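# Cap LC fibre plug and rest it in cable ring

## Task

Seat the dust cap all the way onto the LC fibre jumper's plug, then leave that plug lying about level inside one ring of the cable manager below the switch. Only the cap may contact the plug's exposed tips. The jumper's cord must never be kinked or crushed, its far end must not be tugged hard, and no sharp bend may remain in it. The robot must not topple or finish leaning, and nothing may be knocked about or pushed out of the work area.

## Robot and tools

ROBOT. An omnidirectional base carries a column about 1.7 m tall. A carriage rides up and down it (lift_m) and holds two identical six-joint arms, left and right, each with a two-finger gripper. Arm bases sit about 0.57 m + lift_m above the floor; carriage parts hang about 0.15 m lower. A hand reaches about 0.78 m from its shoulder but only about 0.38 m below the arm base. The hand is about 0.16 m long and 0.1 m wide (0.14 m open); fingertips taper to about 0.005 m thick. The parked arm is joints 1 to 6 = 0, 0.05, 0.05, 1.45, 0, 0. Cameras: carriage_camera (fixed, facing forward, tilted about 20 degrees down), left_wrist_camera and right_wrist_camera (looking past the fingertips).

FRAMES. Base frame: origin on the floor under the base centre, x forward, y left, z up, metres. left_hand and right_hand are reported in it as the point between that hand's finger pads, plus quat_wxyz (hand z runs along the fingers, fingers open along hand y). Readings tend to be a little high of the true hand, more when stretched. The odometry frame is the base frame at scene start; base_odometry counts wheel turns only, so slip and shoves distort it; heading is in rad, left positive.

move. One action per call. "base": an object with exactly one key, a relative offset from where the base last reported itself: translate_m (forward +, -2 to 2 m), strafe_m (left +, -2 to 2 m) or rotate_rad (counter-clockwise +, -6.3 to 6.3 rad). "joints": a single flat object shared by both arms and the lift, keyed by joint name, each value an absolute target: lift_m 0 to 1 m; left_/right_joint1_rad -2.617 to 3.054 (swing about vertical, 0 forward, + left); joint2 0 to 3.141 (shoulder: 0 upper arm back and level, 1.57 vertical, 3.14 forward level); joint3 0 to 3.141 (elbow, 0 folded, 3.14 straight); joint4 -1.57 to 1.57 (wrist pitch, + lifts fingertips); joint5 -1.57 to 1.57 (wrist yaw, + swings fingertips to the right); joint6 -2.094 to 2.094 (roll about the finger axis, + clockwise seen from forearm); left_/right_gripper_m 0 to 0.093 m pad gap. Omitted joints keep their previous target. "speeds": per-action caps, translate_m and strafe_m 0.02 to 0.5 m/s, rotate_rad 0.05 to 1.57 rad/s, lift_m 0.08 to 0.27 m/s. "min_time_s" 0.1 to 8 s sets a floor on arm and gripper durations; 2 s or more straightens the hand's path a little, but a too-short value speeds the move and can overshoot. "cameras": list of names or ["all"]; [] for none. "blocking" false returns within about half a second while motion continues. An unknown key makes a call invalid; an out-of-range value gets it refused, and a refusal or an unplanned stop cancels the remaining robot calls in that reply. Actions end after 14 s at most (time_out).

wait(seconds 0 to 10, cameras) lets time pass and returns state. stop(cameras) brakes running motions; braked parts read "stopped" and may keep pressing. zoom_image(camera, region [x0,y0,x1,y1] pixels, top-left origin, up to 504 per side) enlarges part of that camera's latest image. read_manual gives URDF licence texts. finished_scene(scene) ends the scene whose number is given; the result must hold without the robot.

RESULTS. base_status and joint_status per commanded motion: done, moving, off_target (resting away from target, maybe still pushing), stopped, contact_stop or time_out (target dropped, holding in place), not_followed (a self-collision check withheld the arm; grippers still act), limit_stop_at_motor_heat. The "move" line gives done or the worst status. on_its_own lists what happened uncommanded ("held at" is a target, not a reading). motor_effort is percent of maximum, + toward larger values, bracket = peak in the last action; lift effort dropping as the lift lowers means a hand rests on something. Joint torques (N m, joints 1 to 6) include arm weight; joints 1 to 3 wrap at ±28. Gripper reading shut on nothing is about 0.000 to 0.003; gripping a hard part it reads slightly under its width. Grip gets firm about 0.005 m below first-touch reading; release by commanding well above the reading. Motor temperatures are listed per arm, joints then gripper.

CAUTIONS. Hands bow off straight lines; unfold clear of objects and approach in small steps. Arms have no contact stop and press until they overheat; MOTOR HOT appears at 75 °C and at 100 °C the arm goes limp for 30 to 60 s, so park arms while thinking. Never let the arms strike or squeeze each other, including fingers. With joint2 below 0.8, turning joint1 outward by 0.5 or more can hit the column. Tipping risk grows with a high carriage, stretched or loaded arms, pushing or pulling, and abrupt stops; a rising hand z with no command signals a lean. If a drive gets stopped against something, back off about 0.2 m the way you came; never reverse under a table edge. Avoid hard hits on fixed or heavy objects, drops, slams and releasing moving parts. Here, handle the plug body only, keep fingers off its tips, and keep the cord slack and gently curved.

Each tool is called after "Request:" as name(argument=value, ...) on one line, values as JSON.

## Session

Request:
move()

Scene clock: 0.00 s.
Joint torques (N m): no reading
Motor temperatures (°C): left_arm=[30 34 38 30 29 33 32] | right_arm=[31 36 36 30 31 30 33]
base_odometry: x=+0.000 y=+0.000 heading=+0.000
base_status: not commanded
joint_positions: lift_m=+0.300 left_joint1_rad=+0.009 left_joint2_rad=+0.036 left_joint3_rad=+0.044 left_joint4_rad=+1.438 left_joint5_rad=-0.049 left_joint6_rad=+0.018 left_gripper_m=+0.09396 right_joint1_rad=+0.000 right_joint2_rad=+0.053 right_joint3_rad=+0.056 right_joint4_rad=+1.416 right_joint5_rad=+0.010 right_joint6_rad=+0.042 right_gripper_m=+0.09396
joint_status: not commanded
motor_effort: lift_m=+35 drive_wheels=+1
left_hand: x=+0.2468 y=+0.3158 z=+1.2848 quat_wxyz=(+0.998, -0.024, +0.063, +0.015) (m; base frame)
right_hand: x=+0.2540 y=-0.3087 z=+1.2873 quat_wxyz=(+0.997, +0.006, +0.076, +0.020) (m; base frame)
pictures: carriage_camera, left_wrist_camera, right_wrist_camera
Images, in order (width x height): carriage_camera 896x504, left_wrist_camera 896x504, right_wrist_camera 896x504.

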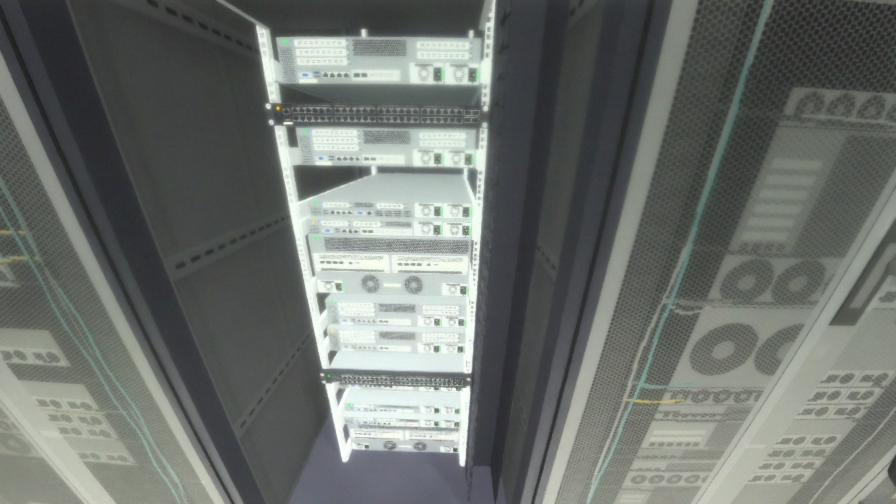

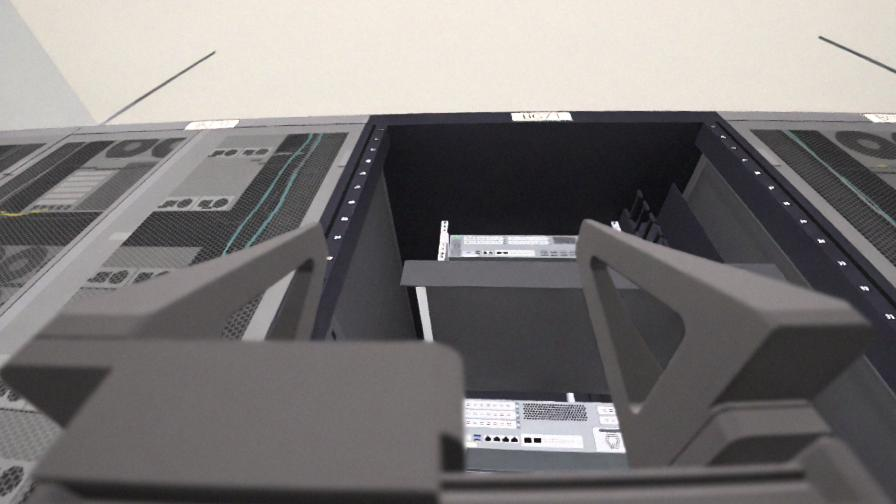

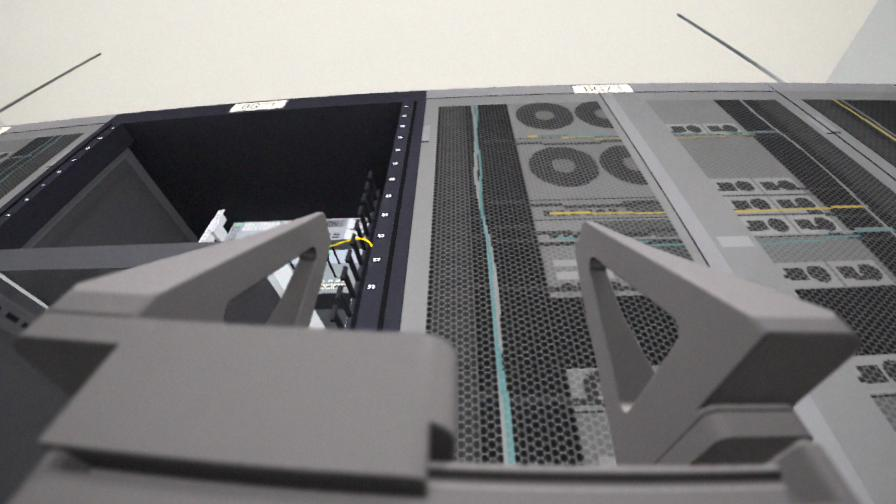

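Request:
zoom_image(camera="carriage_camera", region=[250, 20, 500, 170])

Request:
zoom_image(camera="carriage_camera", region=[280, 300, 530, 480])

Request:
zoom_image(camera="left_wrist_camera", region=[330, 100, 760, 480])

Request:
zoom_image(camera="right_wrist_camera", region=[150, 150, 430, 360])

Scaled by 2.016 from the camera's 896x504 image, which has a finer 1280x720 frame.

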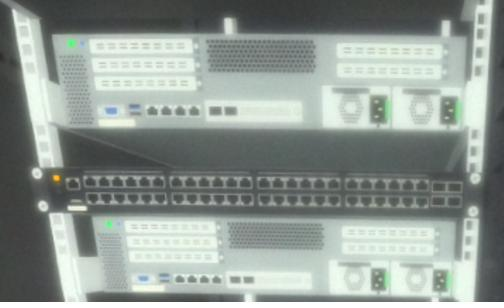

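Scaled by 2.016 from the camera's 896x504 image, which has a finer 1280x720 frame.

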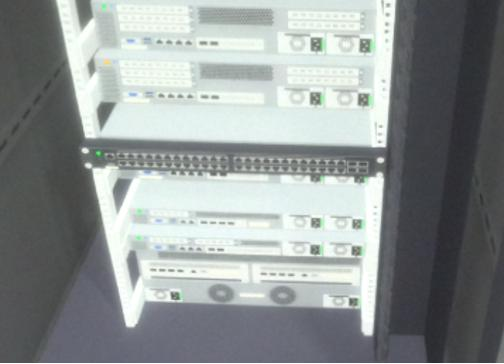

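Scaled by 1.172 from the camera's 896x504 image, which has a finer 1280x720 frame.

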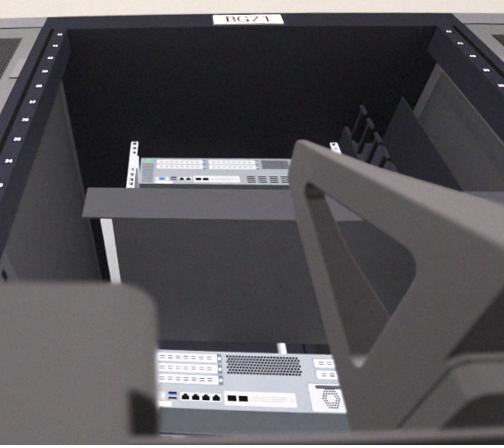

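Scaled by 1.800 from the camera's 896x504 image, which has a finer 1280x720 frame.

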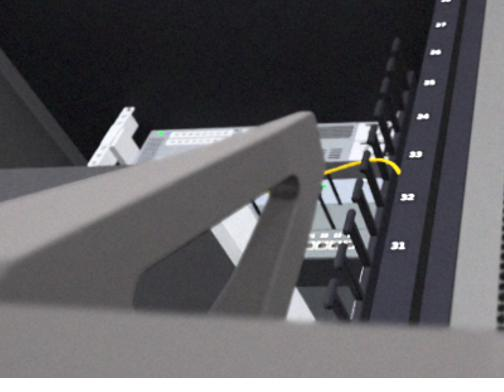

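Request:
move(joints={"lift_m": 0.75}, cameras=["all"])

Scene clock: 11.93 s.
Joint torques (N m): left_arm=[0.08 3.67 6.52 -0.31 0.09 0.02] | right_arm=[-0.05 3.78 5.91 -0.18 -0.03 -0.11]
move: done
base_odometry: x=+0.000 y=+0.000 heading=+0.000
base_status: not commanded
joint_positions: lift_m=+0.750 left_joint1_rad=+0.009 left_joint2_rad=+0.036 left_joint3_rad=+0.044 left_joint4_rad=+1.438 left_joint5_rad=-0.049 left_joint6_rad=+0.018 left_gripper_m=+0.09396 right_joint1_rad=+0.000 right_joint2_rad=+0.053 right_joint3_rad=+0.056 right_joint4_rad=+1.416 right_joint5_rad=+0.010 right_joint6_rad=+0.042 right_gripper_m=+0.09396
joint_status: all done
motor_effort: lift_m=+35(43) drive_wheels=+1(5)
left_hand: x=+0.2468 y=+0.3158 z=+1.7348 quat_wxyz=(+0.998, -0.024, +0.063, +0.015) (m; base frame)
right_hand: x=+0.2540 y=-0.3087 z=+1.7373 quat_wxyz=(+0.997, +0.006, +0.076, +0.020) (m; base frame)
pictures: carriage_camera, left_wrist_camera, right_wrist_camera
Images, in order (width x height): carriage_camera 896x504, left_wrist_camera 896x504, right_wrist_camera 896x504.

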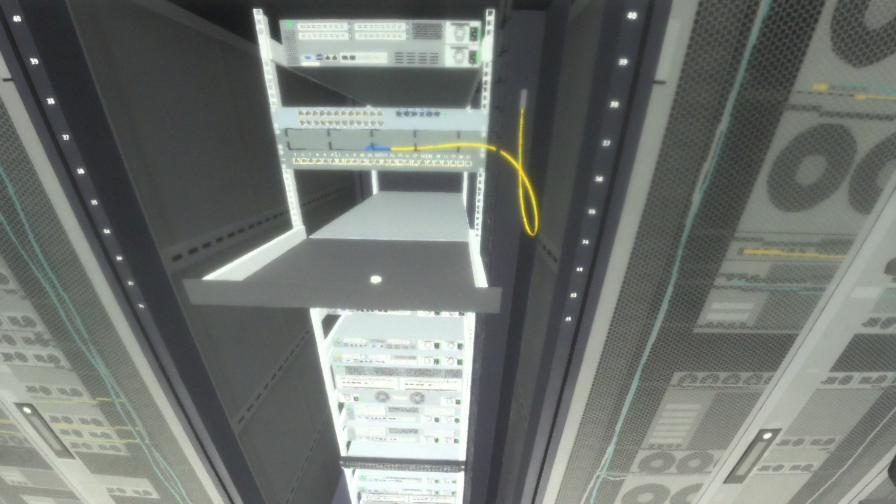

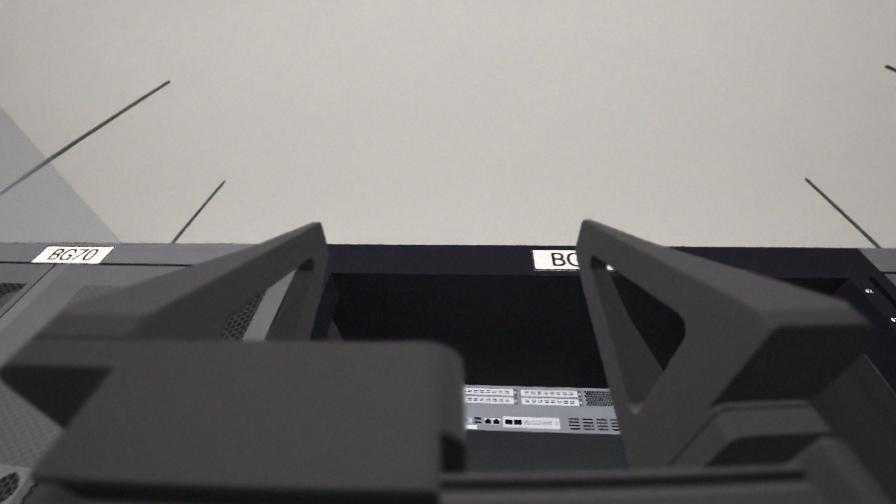

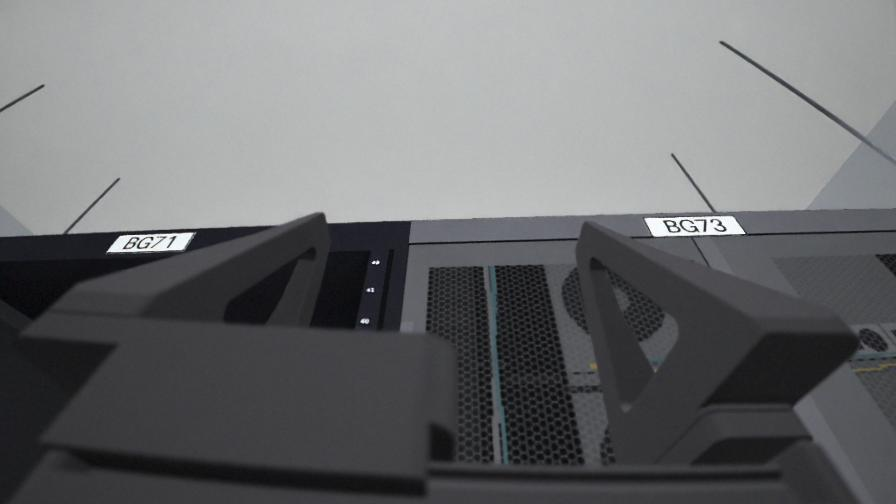

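Request:
zoom_image(camera="carriage_camera", region=[270, 80, 410, 180])

Request:
zoom_image(camera="carriage_camera", region=[400, 80, 560, 240])

Request:
zoom_image(camera="carriage_camera", region=[180, 220, 520, 320])

Scaled by 3.600 from the camera's 896x504 image, which has a finer 1280x720 frame.

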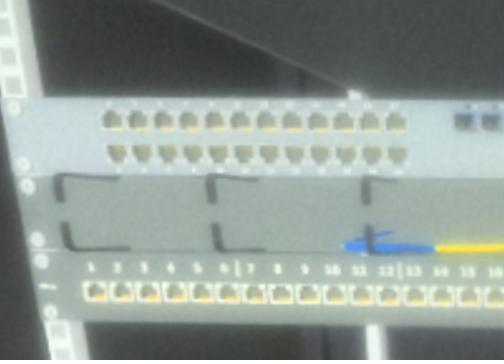

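Scaled by 3.150 from the camera's 896x504 image, which has a finer 1280x720 frame.

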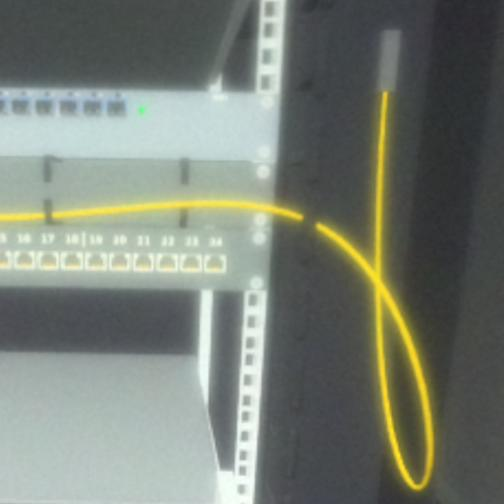

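Scaled by 1.482 from the camera's 896x504 image, which has a finer 1280x720 frame.

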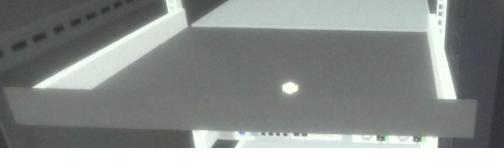

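Request:
move(base={"strafe_m": 0.15}, speeds={"strafe_m": 0.2}, cameras=[])

Request:
move(base={"translate_m": 0.2}, joints={"lift_m": 0.85}, speeds={"translate_m": 0.2}, cameras=["carriage_camera"])

Scene clock: 76.10 s.
Joint torques (N m): left_arm=[0.09 3.7 6.53 -0.31 0.09 0.02] | right_arm=[-0.01 3.81 5.9 -0.18 -0.01 -0.11]
move: done
base_odometry: x=+0.000 y=+0.150 heading=+0.001
base_status: done
joint_positions: lift_m=+0.750 left_joint1_rad=+0.009 left_joint2_rad=+0.036 left_joint3_rad=+0.044 left_joint4_rad=+1.438 left_joint5_rad=-0.049 left_joint6_rad=+0.018 left_gripper_m=+0.09396 right_joint1_rad=-0.001 right_joint2_rad=+0.053 right_joint3_rad=+0.056 right_joint4_rad=+1.416 right_joint5_rad=+0.010 right_joint6_rad=+0.042 right_gripper_m=+0.09396
joint_status: not commanded
motor_effort: lift_m=+35(36) drive_wheels=-1(12)
left_hand: x=+0.2468 y=+0.3158 z=+1.7348 quat_wxyz=(+0.998, -0.024, +0.063, +0.015) (m; base frame)
right_hand: x=+0.2540 y=-0.3087 z=+1.7373 quat_wxyz=(+0.997, +0.007, +0.076, +0.020) (m; base frame)
pictures: none
No camera images: "cameras" was empty.

Scene clock: 78.20 s.
Joint torques (N m): left_arm=[0.06 3.64 6.5 -0.31 0.09 0.02] | right_arm=[-0.01 3.71 5.93 -0.17 -0.02 -0.12]
move: done
base_odometry: x=+0.200 y=+0.150 heading=+0.001
base_status: done
joint_positions: lift_m=+0.850 left_joint1_rad=+0.009 left_joint2_rad=+0.036 left_joint3_rad=+0.044 left_joint4_rad=+1.439 left_joint5_rad=-0.049 left_joint6_rad=+0.018 left_gripper_m=+0.09396 right_joint1_rad=-0.001 right_joint2_rad=+0.053 right_joint3_rad=+0.056 right_joint4_rad=+1.415 right_joint5_rad=+0.010 right_joint6_rad=+0.042 right_gripper_m=+0.09396
joint_status: all done
motor_effort: lift_m=+35(43) drive_wheels=-2(13)
left_hand: x=+0.2467 y=+0.3158 z=+1.8348 quat_wxyz=(+0.998, -0.024, +0.062, +0.015) (m; base frame)
right_hand: x=+0.2542 y=-0.3087 z=+1.8372 quat_wxyz=(+0.997, +0.007, +0.076, +0.020) (m; base frame)
pictures: carriage_camera
Images, in order (width x height): carriage_camera 896x504.

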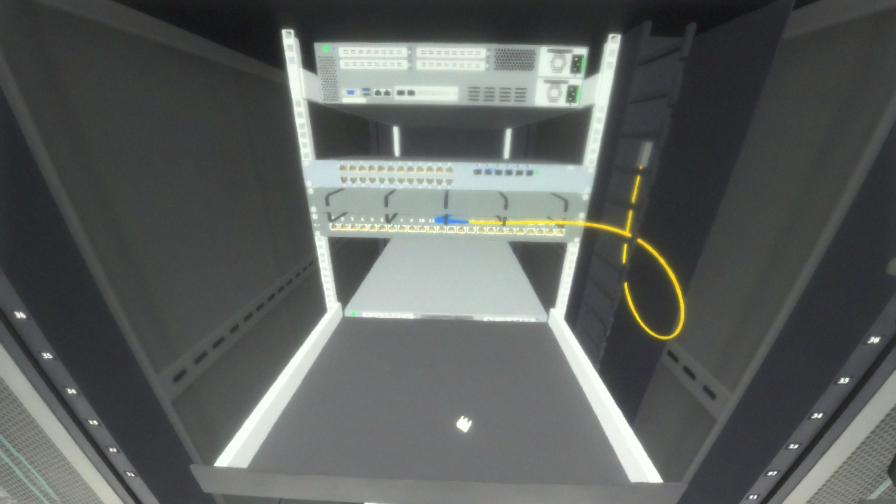

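Request:
zoom_image(camera="carriage_camera", region=[380, 170, 520, 250])

Request:
zoom_image(camera="carriage_camera", region=[420, 395, 500, 445])

Request:
zoom_image(camera="carriage_camera", region=[300, 150, 620, 260])

Scaled by 3.600 from the camera's 896x504 image, which has a finer 1280x720 frame.

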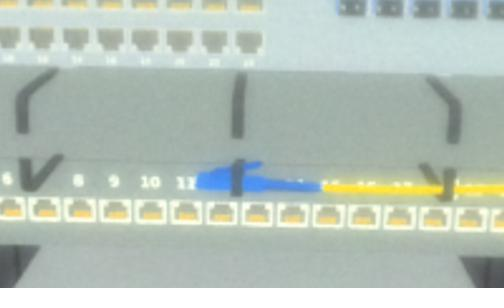

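Scaled by 6.300 from the camera's 896x504 image, which has a finer 1280x720 frame.

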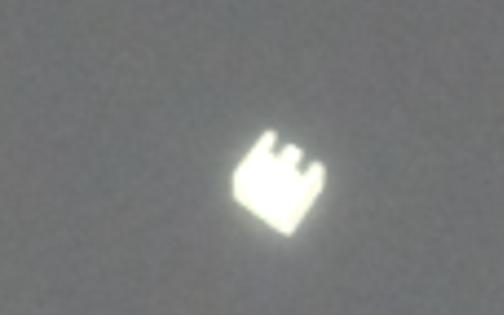

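Scaled by 1.575 from the camera's 896x504 image, which has a finer 1280x720 frame.

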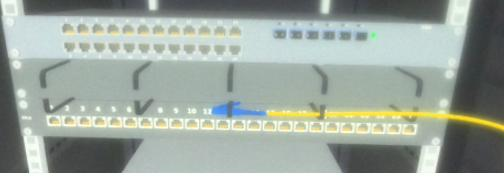

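Request:
move(base={"translate_m": -0.1}, joints={"right_joint1_rad": 0.595}, speeds={"translate_m": 0.2}, cameras=[])

Request:
move(joints={"right_joint1_rad": 0.595, "right_joint2_rad": 1.13, "right_joint3_rad": 0.745, "right_joint4_rad": 0.385, "right_joint5_rad": 0, "right_joint6_rad": 0}, min_time_s=2.5, cameras=["carriage_camera", "right_wrist_camera"])

Scene clock: 185.80 s.
Joint torques (N m): left_arm=[0.05 3.7 6.54 -0.32 0.08 0.02] | right_arm=[0.5 3.78 5.93 -0.18 -0.02 -0.12]
move: done
base_odometry: x=+0.100 y=+0.150 heading=+0.001
base_status: done
joint_positions: lift_m=+0.850 left_joint1_rad=+0.009 left_joint2_rad=+0.036 left_joint3_rad=+0.044 left_joint4_rad=+1.439 left_joint5_rad=-0.049 left_joint6_rad=+0.018 left_gripper_m=+0.09396 right_joint1_rad=+0.589 right_joint2_rad=+0.053 right_joint3_rad=+0.056 right_joint4_rad=+1.416 right_joint5_rad=+0.010 right_joint6_rad=+0.042 right_gripper_m=+0.09396
joint_status: all done
motor_effort: lift_m=+35(35) drive_wheels=-3(12)
left_hand: x=+0.2467 y=+0.3158 z=+1.8348 quat_wxyz=(+0.998, -0.024, +0.062, +0.015) (m; base frame)
right_hand: x=+0.2484 y=-0.2868 z=+1.8373 quat_wxyz=(+0.948, -0.016, +0.074, +0.309) (m; base frame)
pictures: none
No camera images: "cameras" was empty.

Scene clock: 188.63 s.
Joint torques (N m): left_arm=[0.1 3.69 6.5 -0.31 0.09 0.01] | right_arm=[0.55 -3.11 10.47 2.44 -0.1 -0.24]
move: done
base_odometry: x=+0.100 y=+0.150 heading=+0.001
base_status: not commanded
joint_positions: lift_m=+0.850 left_joint1_rad=+0.009 left_joint2_rad=+0.036 left_joint3_rad=+0.044 left_joint4_rad=+1.439 left_joint5_rad=-0.049 left_joint6_rad=+0.018 left_gripper_m=+0.09396 right_joint1_rad=+0.589 right_joint2_rad=+1.121 right_joint3_rad=+0.717 right_joint4_rad=+0.404 right_joint5_rad=+0.009 right_joint6_rad=+0.010 right_gripper_m=+0.09396
joint_status: all done
motor_effort: lift_m=+35(35) drive_wheels=+0(7)
left_hand: x=+0.2467 y=+0.3158 z=+1.8348 quat_wxyz=(+0.998, -0.024, +0.062, +0.015) (m; base frame)
right_hand: x=+0.5503 y=-0.0848 z=+1.7144 quat_wxyz=(+0.677, -0.199, +0.678, +0.206) (m; base frame)
pictures: carriage_camera, right_wrist_camera
Images, in order (width x height): carriage_camera 896x504, right_wrist_camera 896x504.

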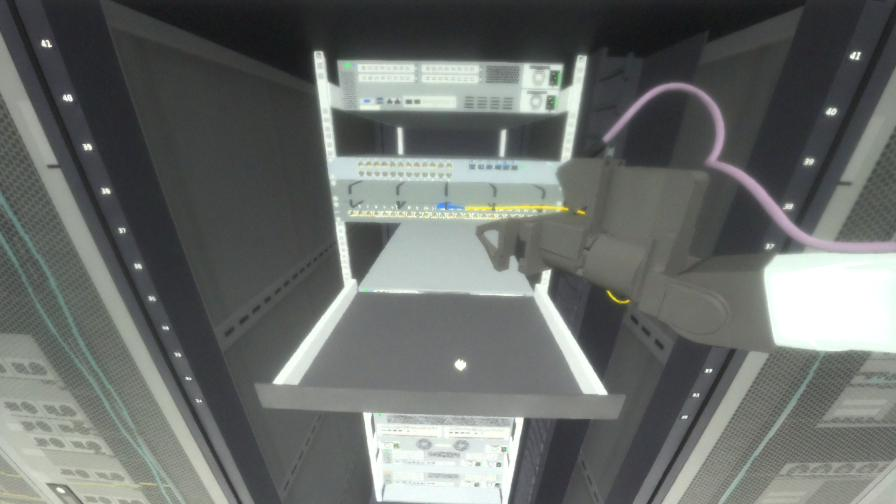

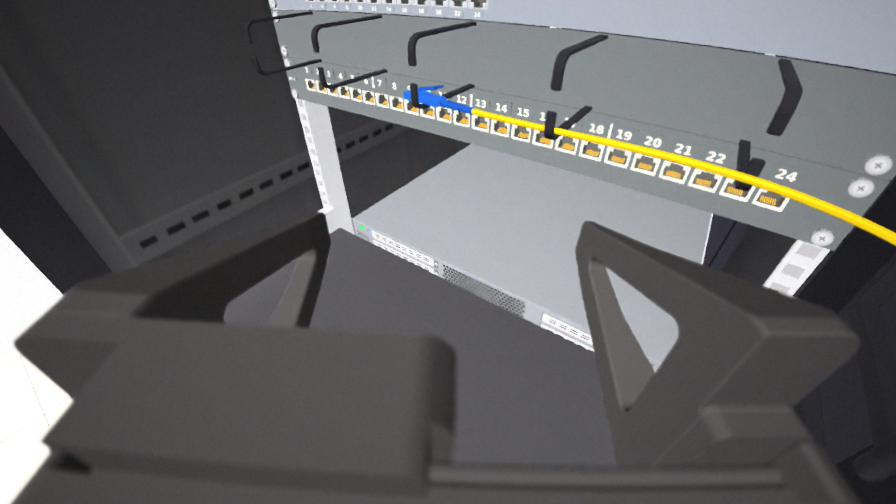

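Request:
zoom_image(camera="right_wrist_camera", region=[370, 50, 510, 140])

Request:
zoom_image(camera="carriage_camera", region=[435, 345, 485, 380])

Scaled by 3.600 from the camera's 896x504 image, which has a finer 1280x720 frame.

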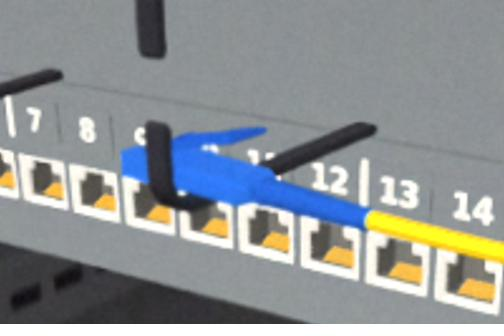

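Scaled by 10.080 from the camera's 896x504 image, which has a finer 1280x720 frame.

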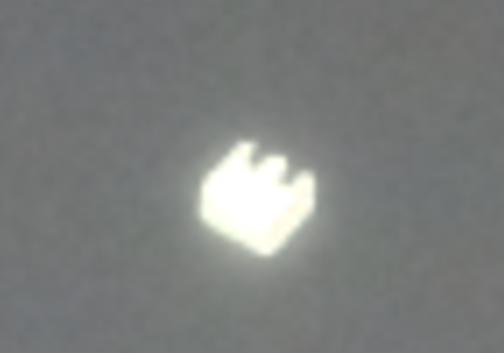

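Request:
move(joints={"right_joint1_rad": 0.912, "right_joint2_rad": 1.282, "right_joint3_rad": 1.219, "right_joint4_rad": -0.722, "right_joint5_rad": 0, "right_joint6_rad": 0}, min_time_s=2.5, cameras=["carriage_camera", "right_wrist_camera"])

Scene clock: 238.40 s.
Joint torques (N m): left_arm=[0.08 3.69 6.54 -0.31 0.08 0.02] | right_arm=[0.57 -3.92 10 2 -0.09 -0.23]
Motor temperatures (°C): left_arm=[29 36 42 30 29 33 32] | right_arm=[31 36 45 38 31 30 33]
move: done
base_odometry: x=+0.100 y=+0.150 heading=+0.001
base_status: not commanded
joint_positions: lift_m=+0.850 left_joint1_rad=+0.009 left_joint2_rad=+0.036 left_joint3_rad=+0.044 left_joint4_rad=+1.439 left_joint5_rad=-0.049 left_joint6_rad=+0.018 left_gripper_m=+0.09396 right_joint1_rad=+0.906 right_joint2_rad=+1.271 right_joint3_rad=+1.192 right_joint4_rad=-0.704 right_joint5_rad=+0.009 right_joint6_rad=+0.010 right_gripper_m=+0.09396
joint_status: all done
motor_effort: lift_m=+35(36) drive_wheels=-1(6)
left_hand: x=+0.2467 y=+0.3158 z=+1.8348 quat_wxyz=(+0.998, -0.024, +0.062, +0.015) (m; base frame)
right_hand: x=+0.4427 y=-0.0192 z=+1.6356 quat_wxyz=(+0.346, -0.398, +0.833, +0.166) (m; base frame)
pictures: carriage_camera, right_wrist_camera
Images, in order (width x height): carriage_camera 896x504, right_wrist_camera 896x504.

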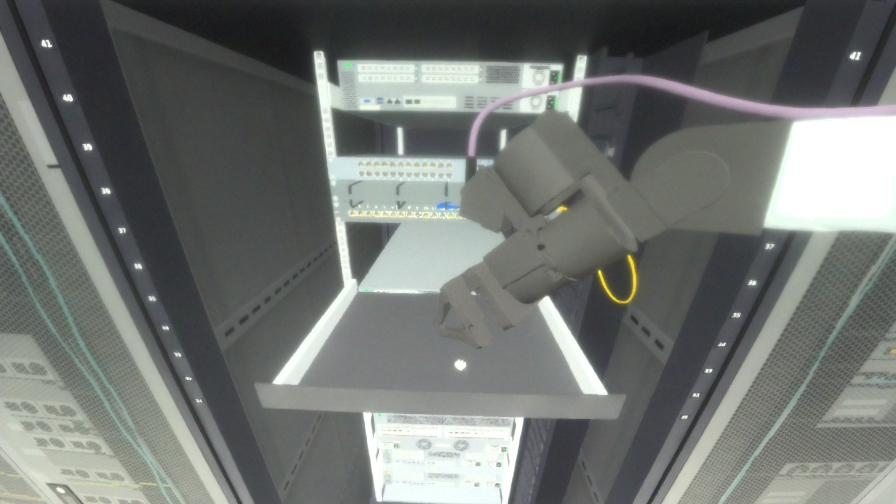

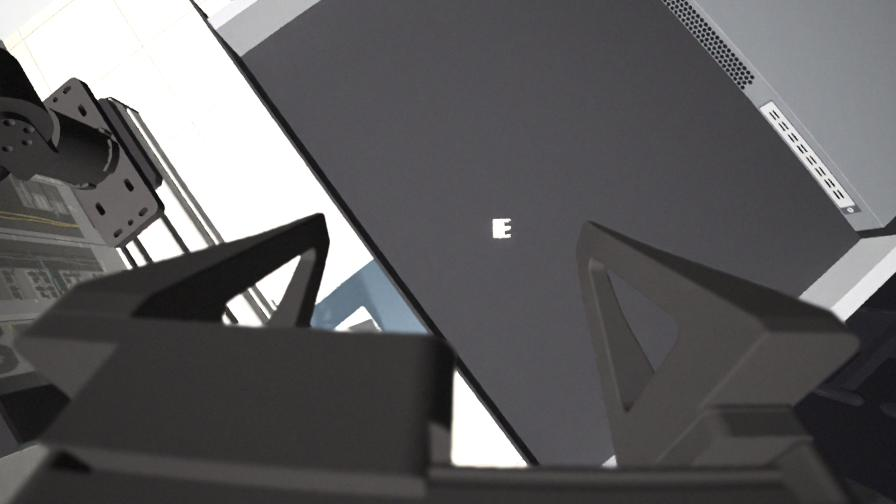

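Request:
zoom_image(camera="right_wrist_camera", region=[480, 210, 525, 245])

Request:
zoom_image(camera="right_wrist_camera", region=[400, 160, 600, 300])

Scaled by 11.200 from the camera's 896x504 image, which has a finer 1280x720 frame.

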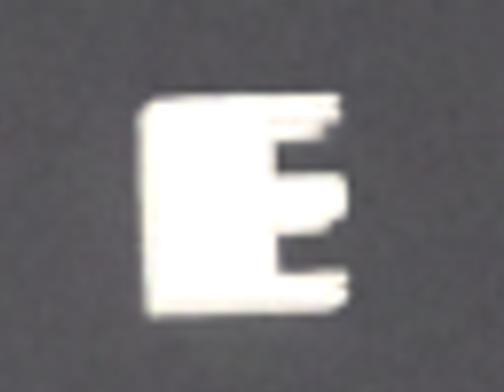

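Scaled by 2.520 from the camera's 896x504 image, which has a finer 1280x720 frame.

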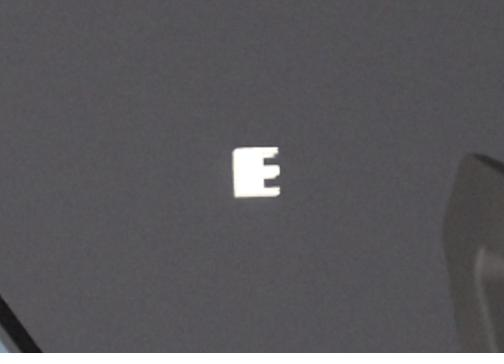

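Request:
move(joints={"lift_m": 0.95, "right_joint1_rad": 0.827, "right_joint2_rad": 2.081, "right_joint3_rad": 2.06, "right_joint4_rad": -1.53, "right_joint5_rad": 0, "right_joint6_rad": 1.57}, min_time_s=3, cameras=["carriage_camera", "right_wrist_camera"])

Scene clock: 393.67 s.
Joint torques (N m): left_arm=[0.09 3.69 6.52 -0.32 0.09 0.02] | right_arm=[-0.64 -9.48 8.21 0.25 0.02 -0.01]
Motor temperatures (°C): left_arm=[29 36 43 30 29 33 32] | right_arm=[31 37 51 40 31 30 33]
move: done
base_odometry: x=+0.100 y=+0.150 heading=+0.001
base_status: not commanded
joint_positions: lift_m=+0.950 left_joint1_rad=+0.009 left_joint2_rad=+0.036 left_joint3_rad=+0.044 left_joint4_rad=+1.439 left_joint5_rad=-0.049 left_joint6_rad=+0.018 left_gripper_m=+0.09396 right_joint1_rad=+0.833 right_joint2_rad=+2.061 right_joint3_rad=+2.037 right_joint4_rad=-1.519 right_joint5_rad=+0.008 right_joint6_rad=+1.559 right_gripper_m=+0.09396
joint_status: all done
motor_effort: lift_m=+35(43) drive_wheels=-1(6)
left_hand: x=+0.2467 y=+0.3158 z=+1.9348 quat_wxyz=(+0.998, -0.024, +0.062, +0.015) (m; base frame)
right_hand: x=+0.4837 y=-0.0135 z=+1.6566 quat_wxyz=(+0.009, +0.355, +0.935, +0.012) (m; base frame)
pictures: carriage_camera, right_wrist_camera
Images, in order (width x height): carriage_camera 896x504, right_wrist_camera 896x504.

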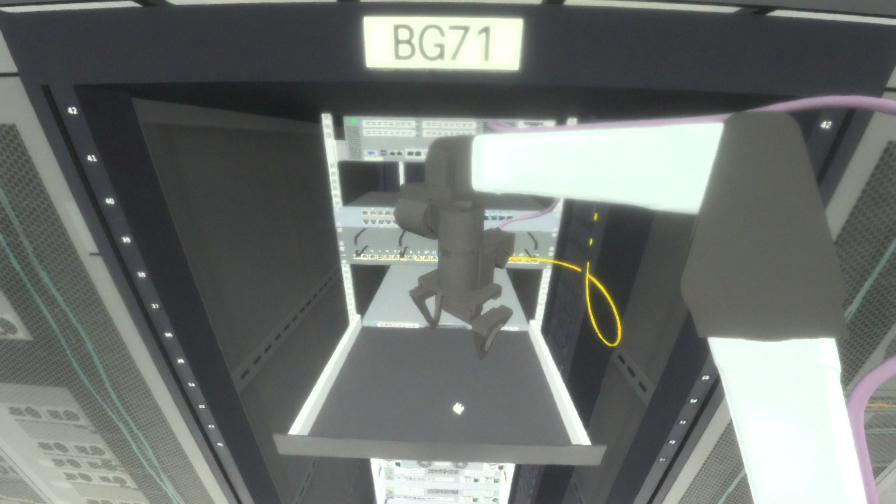

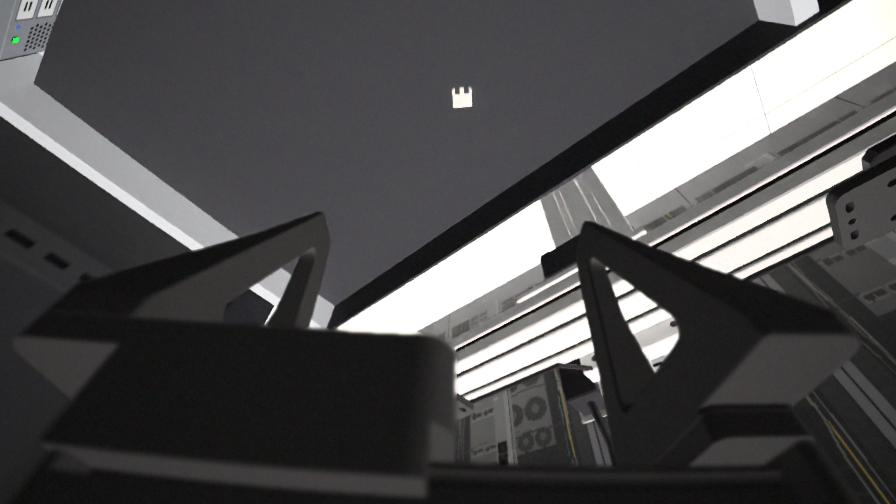

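Request:
zoom_image(camera="right_wrist_camera", region=[437, 77, 487, 117])

Scaled by 10.080 from the camera's 896x504 image, which has a finer 1280x720 frame.

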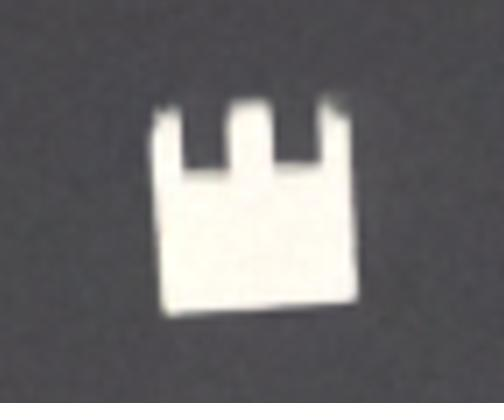

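Request:
move(joints={"right_joint1_rad": 0.791, "right_joint2_rad": 2.06, "right_joint3_rad": 1.81, "right_joint4_rad": -1.33, "right_joint5_rad": 0, "right_joint6_rad": 1.447}, min_time_s=2, cameras=["right_wrist_camera", "carriage_camera"])

Scene clock: 441.07 s.
Joint torques (N m): left_arm=[0.09 3.66 6.53 -0.3 0.09 0.02] | right_arm=[-0.66 -11.55 5.14 0.38 0.02 -0.2]
Motor temperatures (°C): left_arm=[29 36 43 30 29 33 32] | right_arm=[31 42 52 36 31 30 33]
move: done
base_odometry: x=+0.100 y=+0.150 heading=+0.001
base_status: not commanded
joint_positions: lift_m=+0.950 left_joint1_rad=+0.009 left_joint2_rad=+0.036 left_joint3_rad=+0.044 left_joint4_rad=+1.439 left_joint5_rad=-0.049 left_joint6_rad=+0.018 left_gripper_m=+0.09396 right_joint1_rad=+0.797 right_joint2_rad=+2.061 right_joint3_rad=+1.824 right_joint4_rad=-1.338 right_joint5_rad=+0.008 right_joint6_rad=+1.458 right_gripper_m=+0.09396
joint_status: all done
motor_effort: lift_m=+35(35) drive_wheels=-3(8)
left_hand: x=+0.2467 y=+0.3158 z=+1.9348 quat_wxyz=(+0.998, -0.024, +0.062, +0.015) (m; base frame)
right_hand: x=+0.4926 y=-0.0250 z=+1.6031 quat_wxyz=(+0.002, +0.324, +0.946, -0.004) (m; base frame)
pictures: carriage_camera, right_wrist_camera
Images, in order (width x height): carriage_camera 896x504, right_wrist_camera 896x504.

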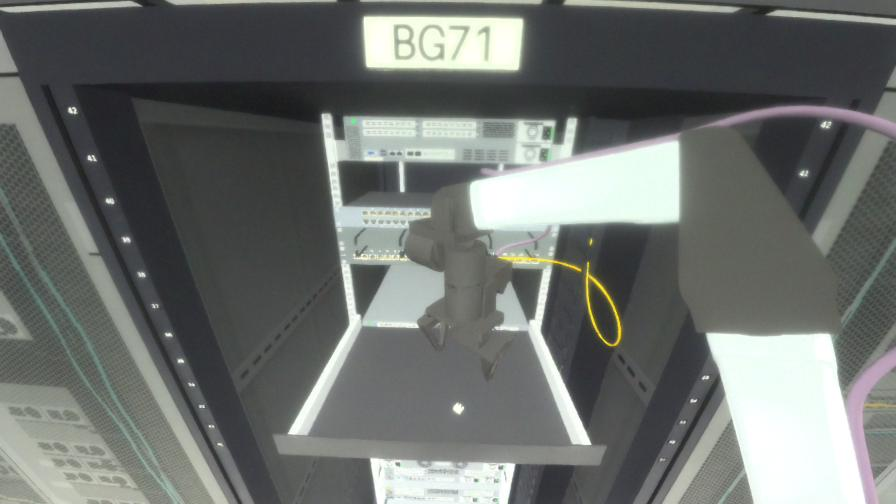

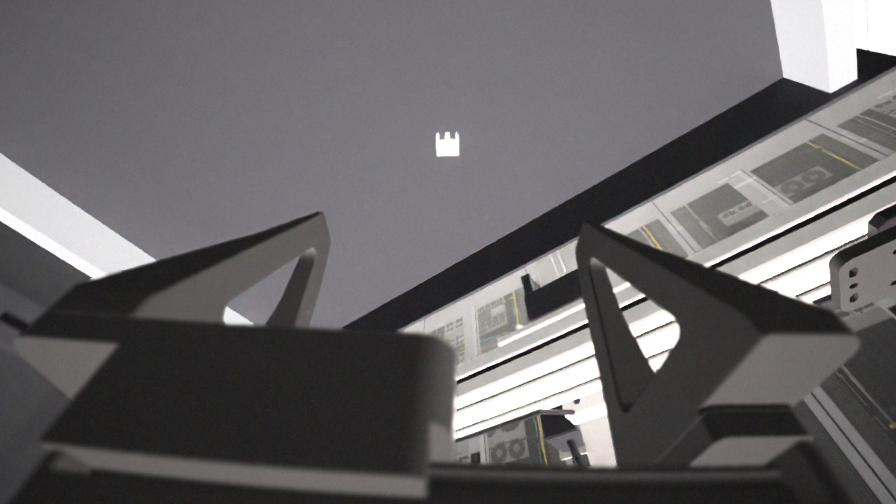

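Request:
move(joints={"right_joint1_rad": 0.791, "right_joint2_rad": 2.071, "right_joint3_rad": 1.62, "right_joint4_rad": -1.12, "right_joint5_rad": 0, "right_joint6_rad": 1.447}, min_time_s=1.5, cameras=["right_wrist_camera", "carriage_camera"])

Scene clock: 500.40 s.
Joint torques (N m): left_arm=[0.09 3.67 6.53 -0.31 0.09 0.01] | right_arm=[-0.64 -10.45 5.12 0.43 0.01 -0.23]
Motor temperatures (°C): left_arm=[29 36 43 30 29 33 32] | right_arm=[31 48 47 35 31 30 33]
move: done
base_odometry: x=+0.100 y=+0.150 heading=+0.001
base_status: not commanded
joint_positions: lift_m=+0.950 left_joint1_rad=+0.009 left_joint2_rad=+0.036 left_joint3_rad=+0.044 left_joint4_rad=+1.439 left_joint5_rad=-0.049 left_joint6_rad=+0.018 left_gripper_m=+0.09396 right_joint1_rad=+0.797 right_joint2_rad=+2.061 right_joint3_rad=+1.634 right_joint4_rad=-1.129 right_joint5_rad=+0.008 right_joint6_rad=+1.457 right_gripper_m=+0.09396
joint_status: all done
motor_effort: lift_m=+35(35) drive_wheels=-2(7)
left_hand: x=+0.2467 y=+0.3158 z=+1.9348 quat_wxyz=(+0.998, -0.024, +0.062, +0.015) (m; base frame)
right_hand: x=+0.4928 y=-0.0248 z=+1.5554 quat_wxyz=(+0.006, +0.324, +0.946, +0.005) (m; base frame)
pictures: carriage_camera, right_wrist_camera
Images, in order (width x height): carriage_camera 896x504, right_wrist_camera 896x504.

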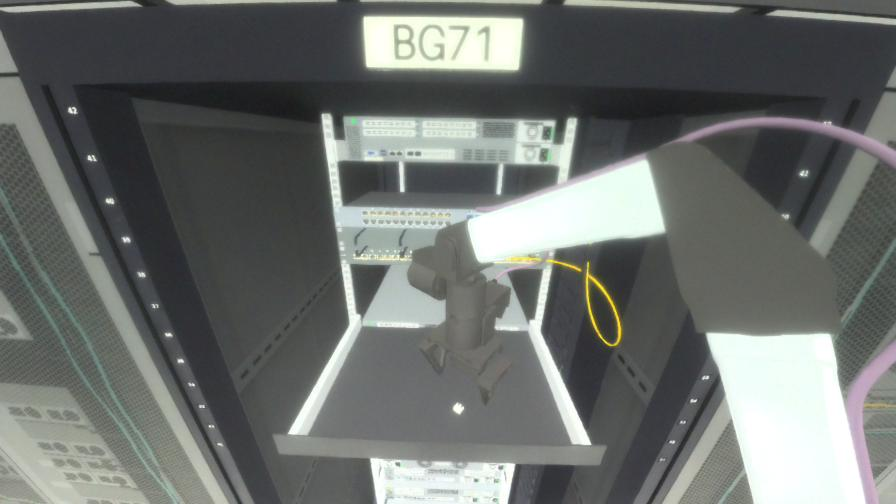

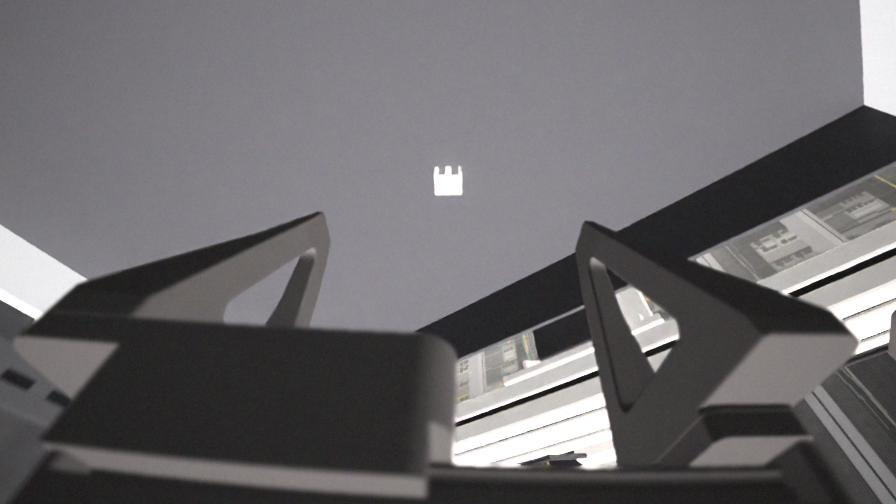

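Request:
zoom_image(camera="right_wrist_camera", region=[423, 160, 473, 200])

Request:
zoom_image(camera="right_wrist_camera", region=[300, 190, 610, 330])

Scaled by 10.080 from the camera's 896x504 image, which has a finer 1280x720 frame.

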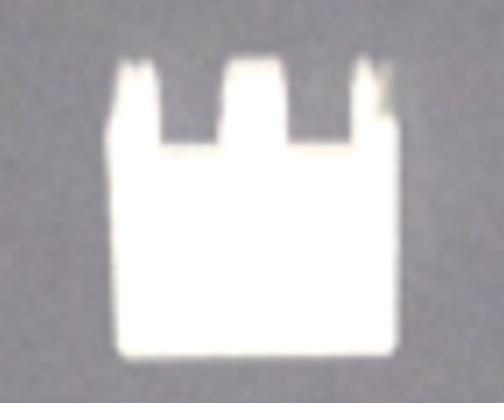

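Scaled by 1.626 from the camera's 896x504 image, which has a finer 1280x720 frame.

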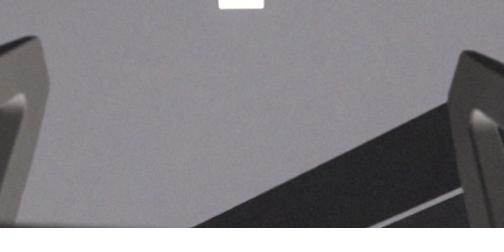

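Request:
move(joints={"right_joint1_rad": 0.791, "right_joint2_rad": 2.107, "right_joint3_rad": 1.59, "right_joint4_rad": -1.055, "right_joint5_rad": 0, "right_joint6_rad": 1.447, "right_gripper_m": 0.04}, min_time_s=1.5, cameras=["right_wrist_camera"])

Request:
zoom_image(camera="right_wrist_camera", region=[360, 170, 540, 290])

Scene clock: 536.53 s.
Joint torques (N m): left_arm=[0.08 3.67 6.5 -0.31 0.09 0.02] | right_arm=[-0.64 -9.65 5.05 0.43 0.02 -0.22]
move: done
base_odometry: x=+0.100 y=+0.150 heading=+0.001
base_status: not commanded
joint_positions: lift_m=+0.950 left_joint1_rad=+0.009 left_joint2_rad=+0.036 left_joint3_rad=+0.044 left_joint4_rad=+1.439 left_joint5_rad=-0.049 left_joint6_rad=+0.018 left_gripper_m=+0.09396 right_joint1_rad=+0.797 right_joint2_rad=+2.087 right_joint3_rad=+1.604 right_joint4_rad=-1.063 right_joint5_rad=+0.008 right_joint6_rad=+1.456 right_gripper_m=+0.04014
joint_status: all done
motor_effort: lift_m=+35(35) drive_wheels=-3(7)
left_hand: x=+0.2467 y=+0.3158 z=+1.9348 quat_wxyz=(+0.998, -0.024, +0.062, +0.015) (m; base frame)
right_hand: x=+0.4966 y=-0.0209 z=+1.5386 quat_wxyz=(+0.009, +0.324, +0.946, +0.010) (m; base frame)
pictures: right_wrist_camera
Images, in order (width x height): right_wrist_camera 896x504.

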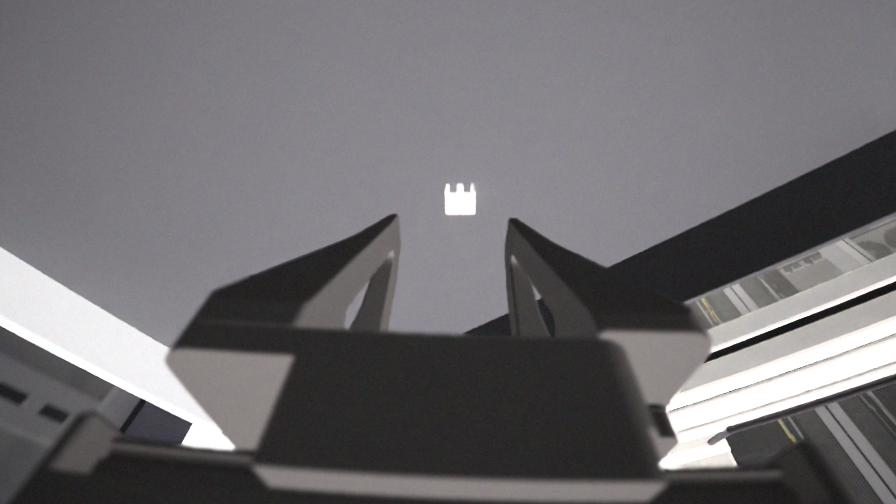

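Scaled by 2.800 from the camera's 896x504 image, which has a finer 1280x720 frame.

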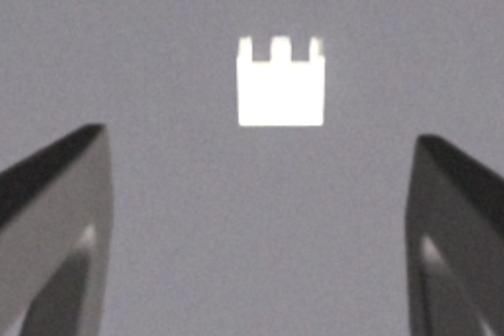

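Request:
move(joints={"right_joint1_rad": 0.7526, "right_joint2_rad": 2.135, "right_joint3_rad": 1.586, "right_joint4_rad": -1.043, "right_joint5_rad": -0.008, "right_joint6_rad": 1.409, "right_gripper_m": 0.03}, min_time_s=1.5, cameras=["right_wrist_camera"])

Request:
zoom_image(camera="right_wrist_camera", region=[360, 170, 540, 290])

Scene clock: 566.30 s.
Joint torques (N m): left_arm=[0.08 3.7 6.52 -0.32 0.09 0.02] | right_arm=[-0.62 -9.8 4.67 0.42 -0.01 -0.22]
move: done
base_odometry: x=+0.100 y=+0.150 heading=+0.001
base_status: not commanded
joint_positions: lift_m=+0.950 left_joint1_rad=+0.009 left_joint2_rad=+0.036 left_joint3_rad=+0.044 left_joint4_rad=+1.439 left_joint5_rad=-0.049 left_joint6_rad=+0.018 left_gripper_m=+0.09396 right_joint1_rad=+0.758 right_joint2_rad=+2.114 right_joint3_rad=+1.604 right_joint4_rad=-1.051 right_joint5_rad=+0.002 right_joint6_rad=+1.419 right_gripper_m=+0.03013
joint_status: all done
motor_effort: lift_m=+35(35) drive_wheels=-5(7)
left_hand: x=+0.2467 y=+0.3158 z=+1.9348 quat_wxyz=(+0.998, -0.024, +0.062, +0.015) (m; base frame)
right_hand: x=+0.5072 y=-0.0309 z=+1.5280 quat_wxyz=(+0.003, +0.325, +0.946, +0.003) (m; base frame)
pictures: right_wrist_camera
Images, in order (width x height): right_wrist_camera 896x504.

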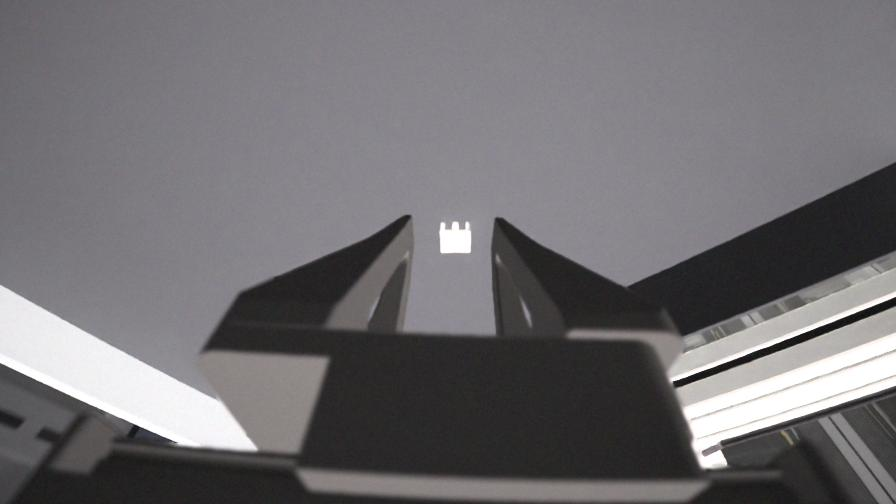

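Scaled by 2.800 from the camera's 896x504 image, which has a finer 1280x720 frame.

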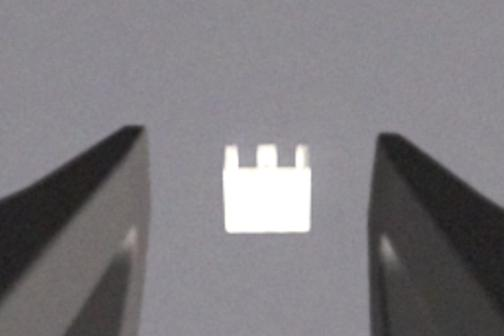

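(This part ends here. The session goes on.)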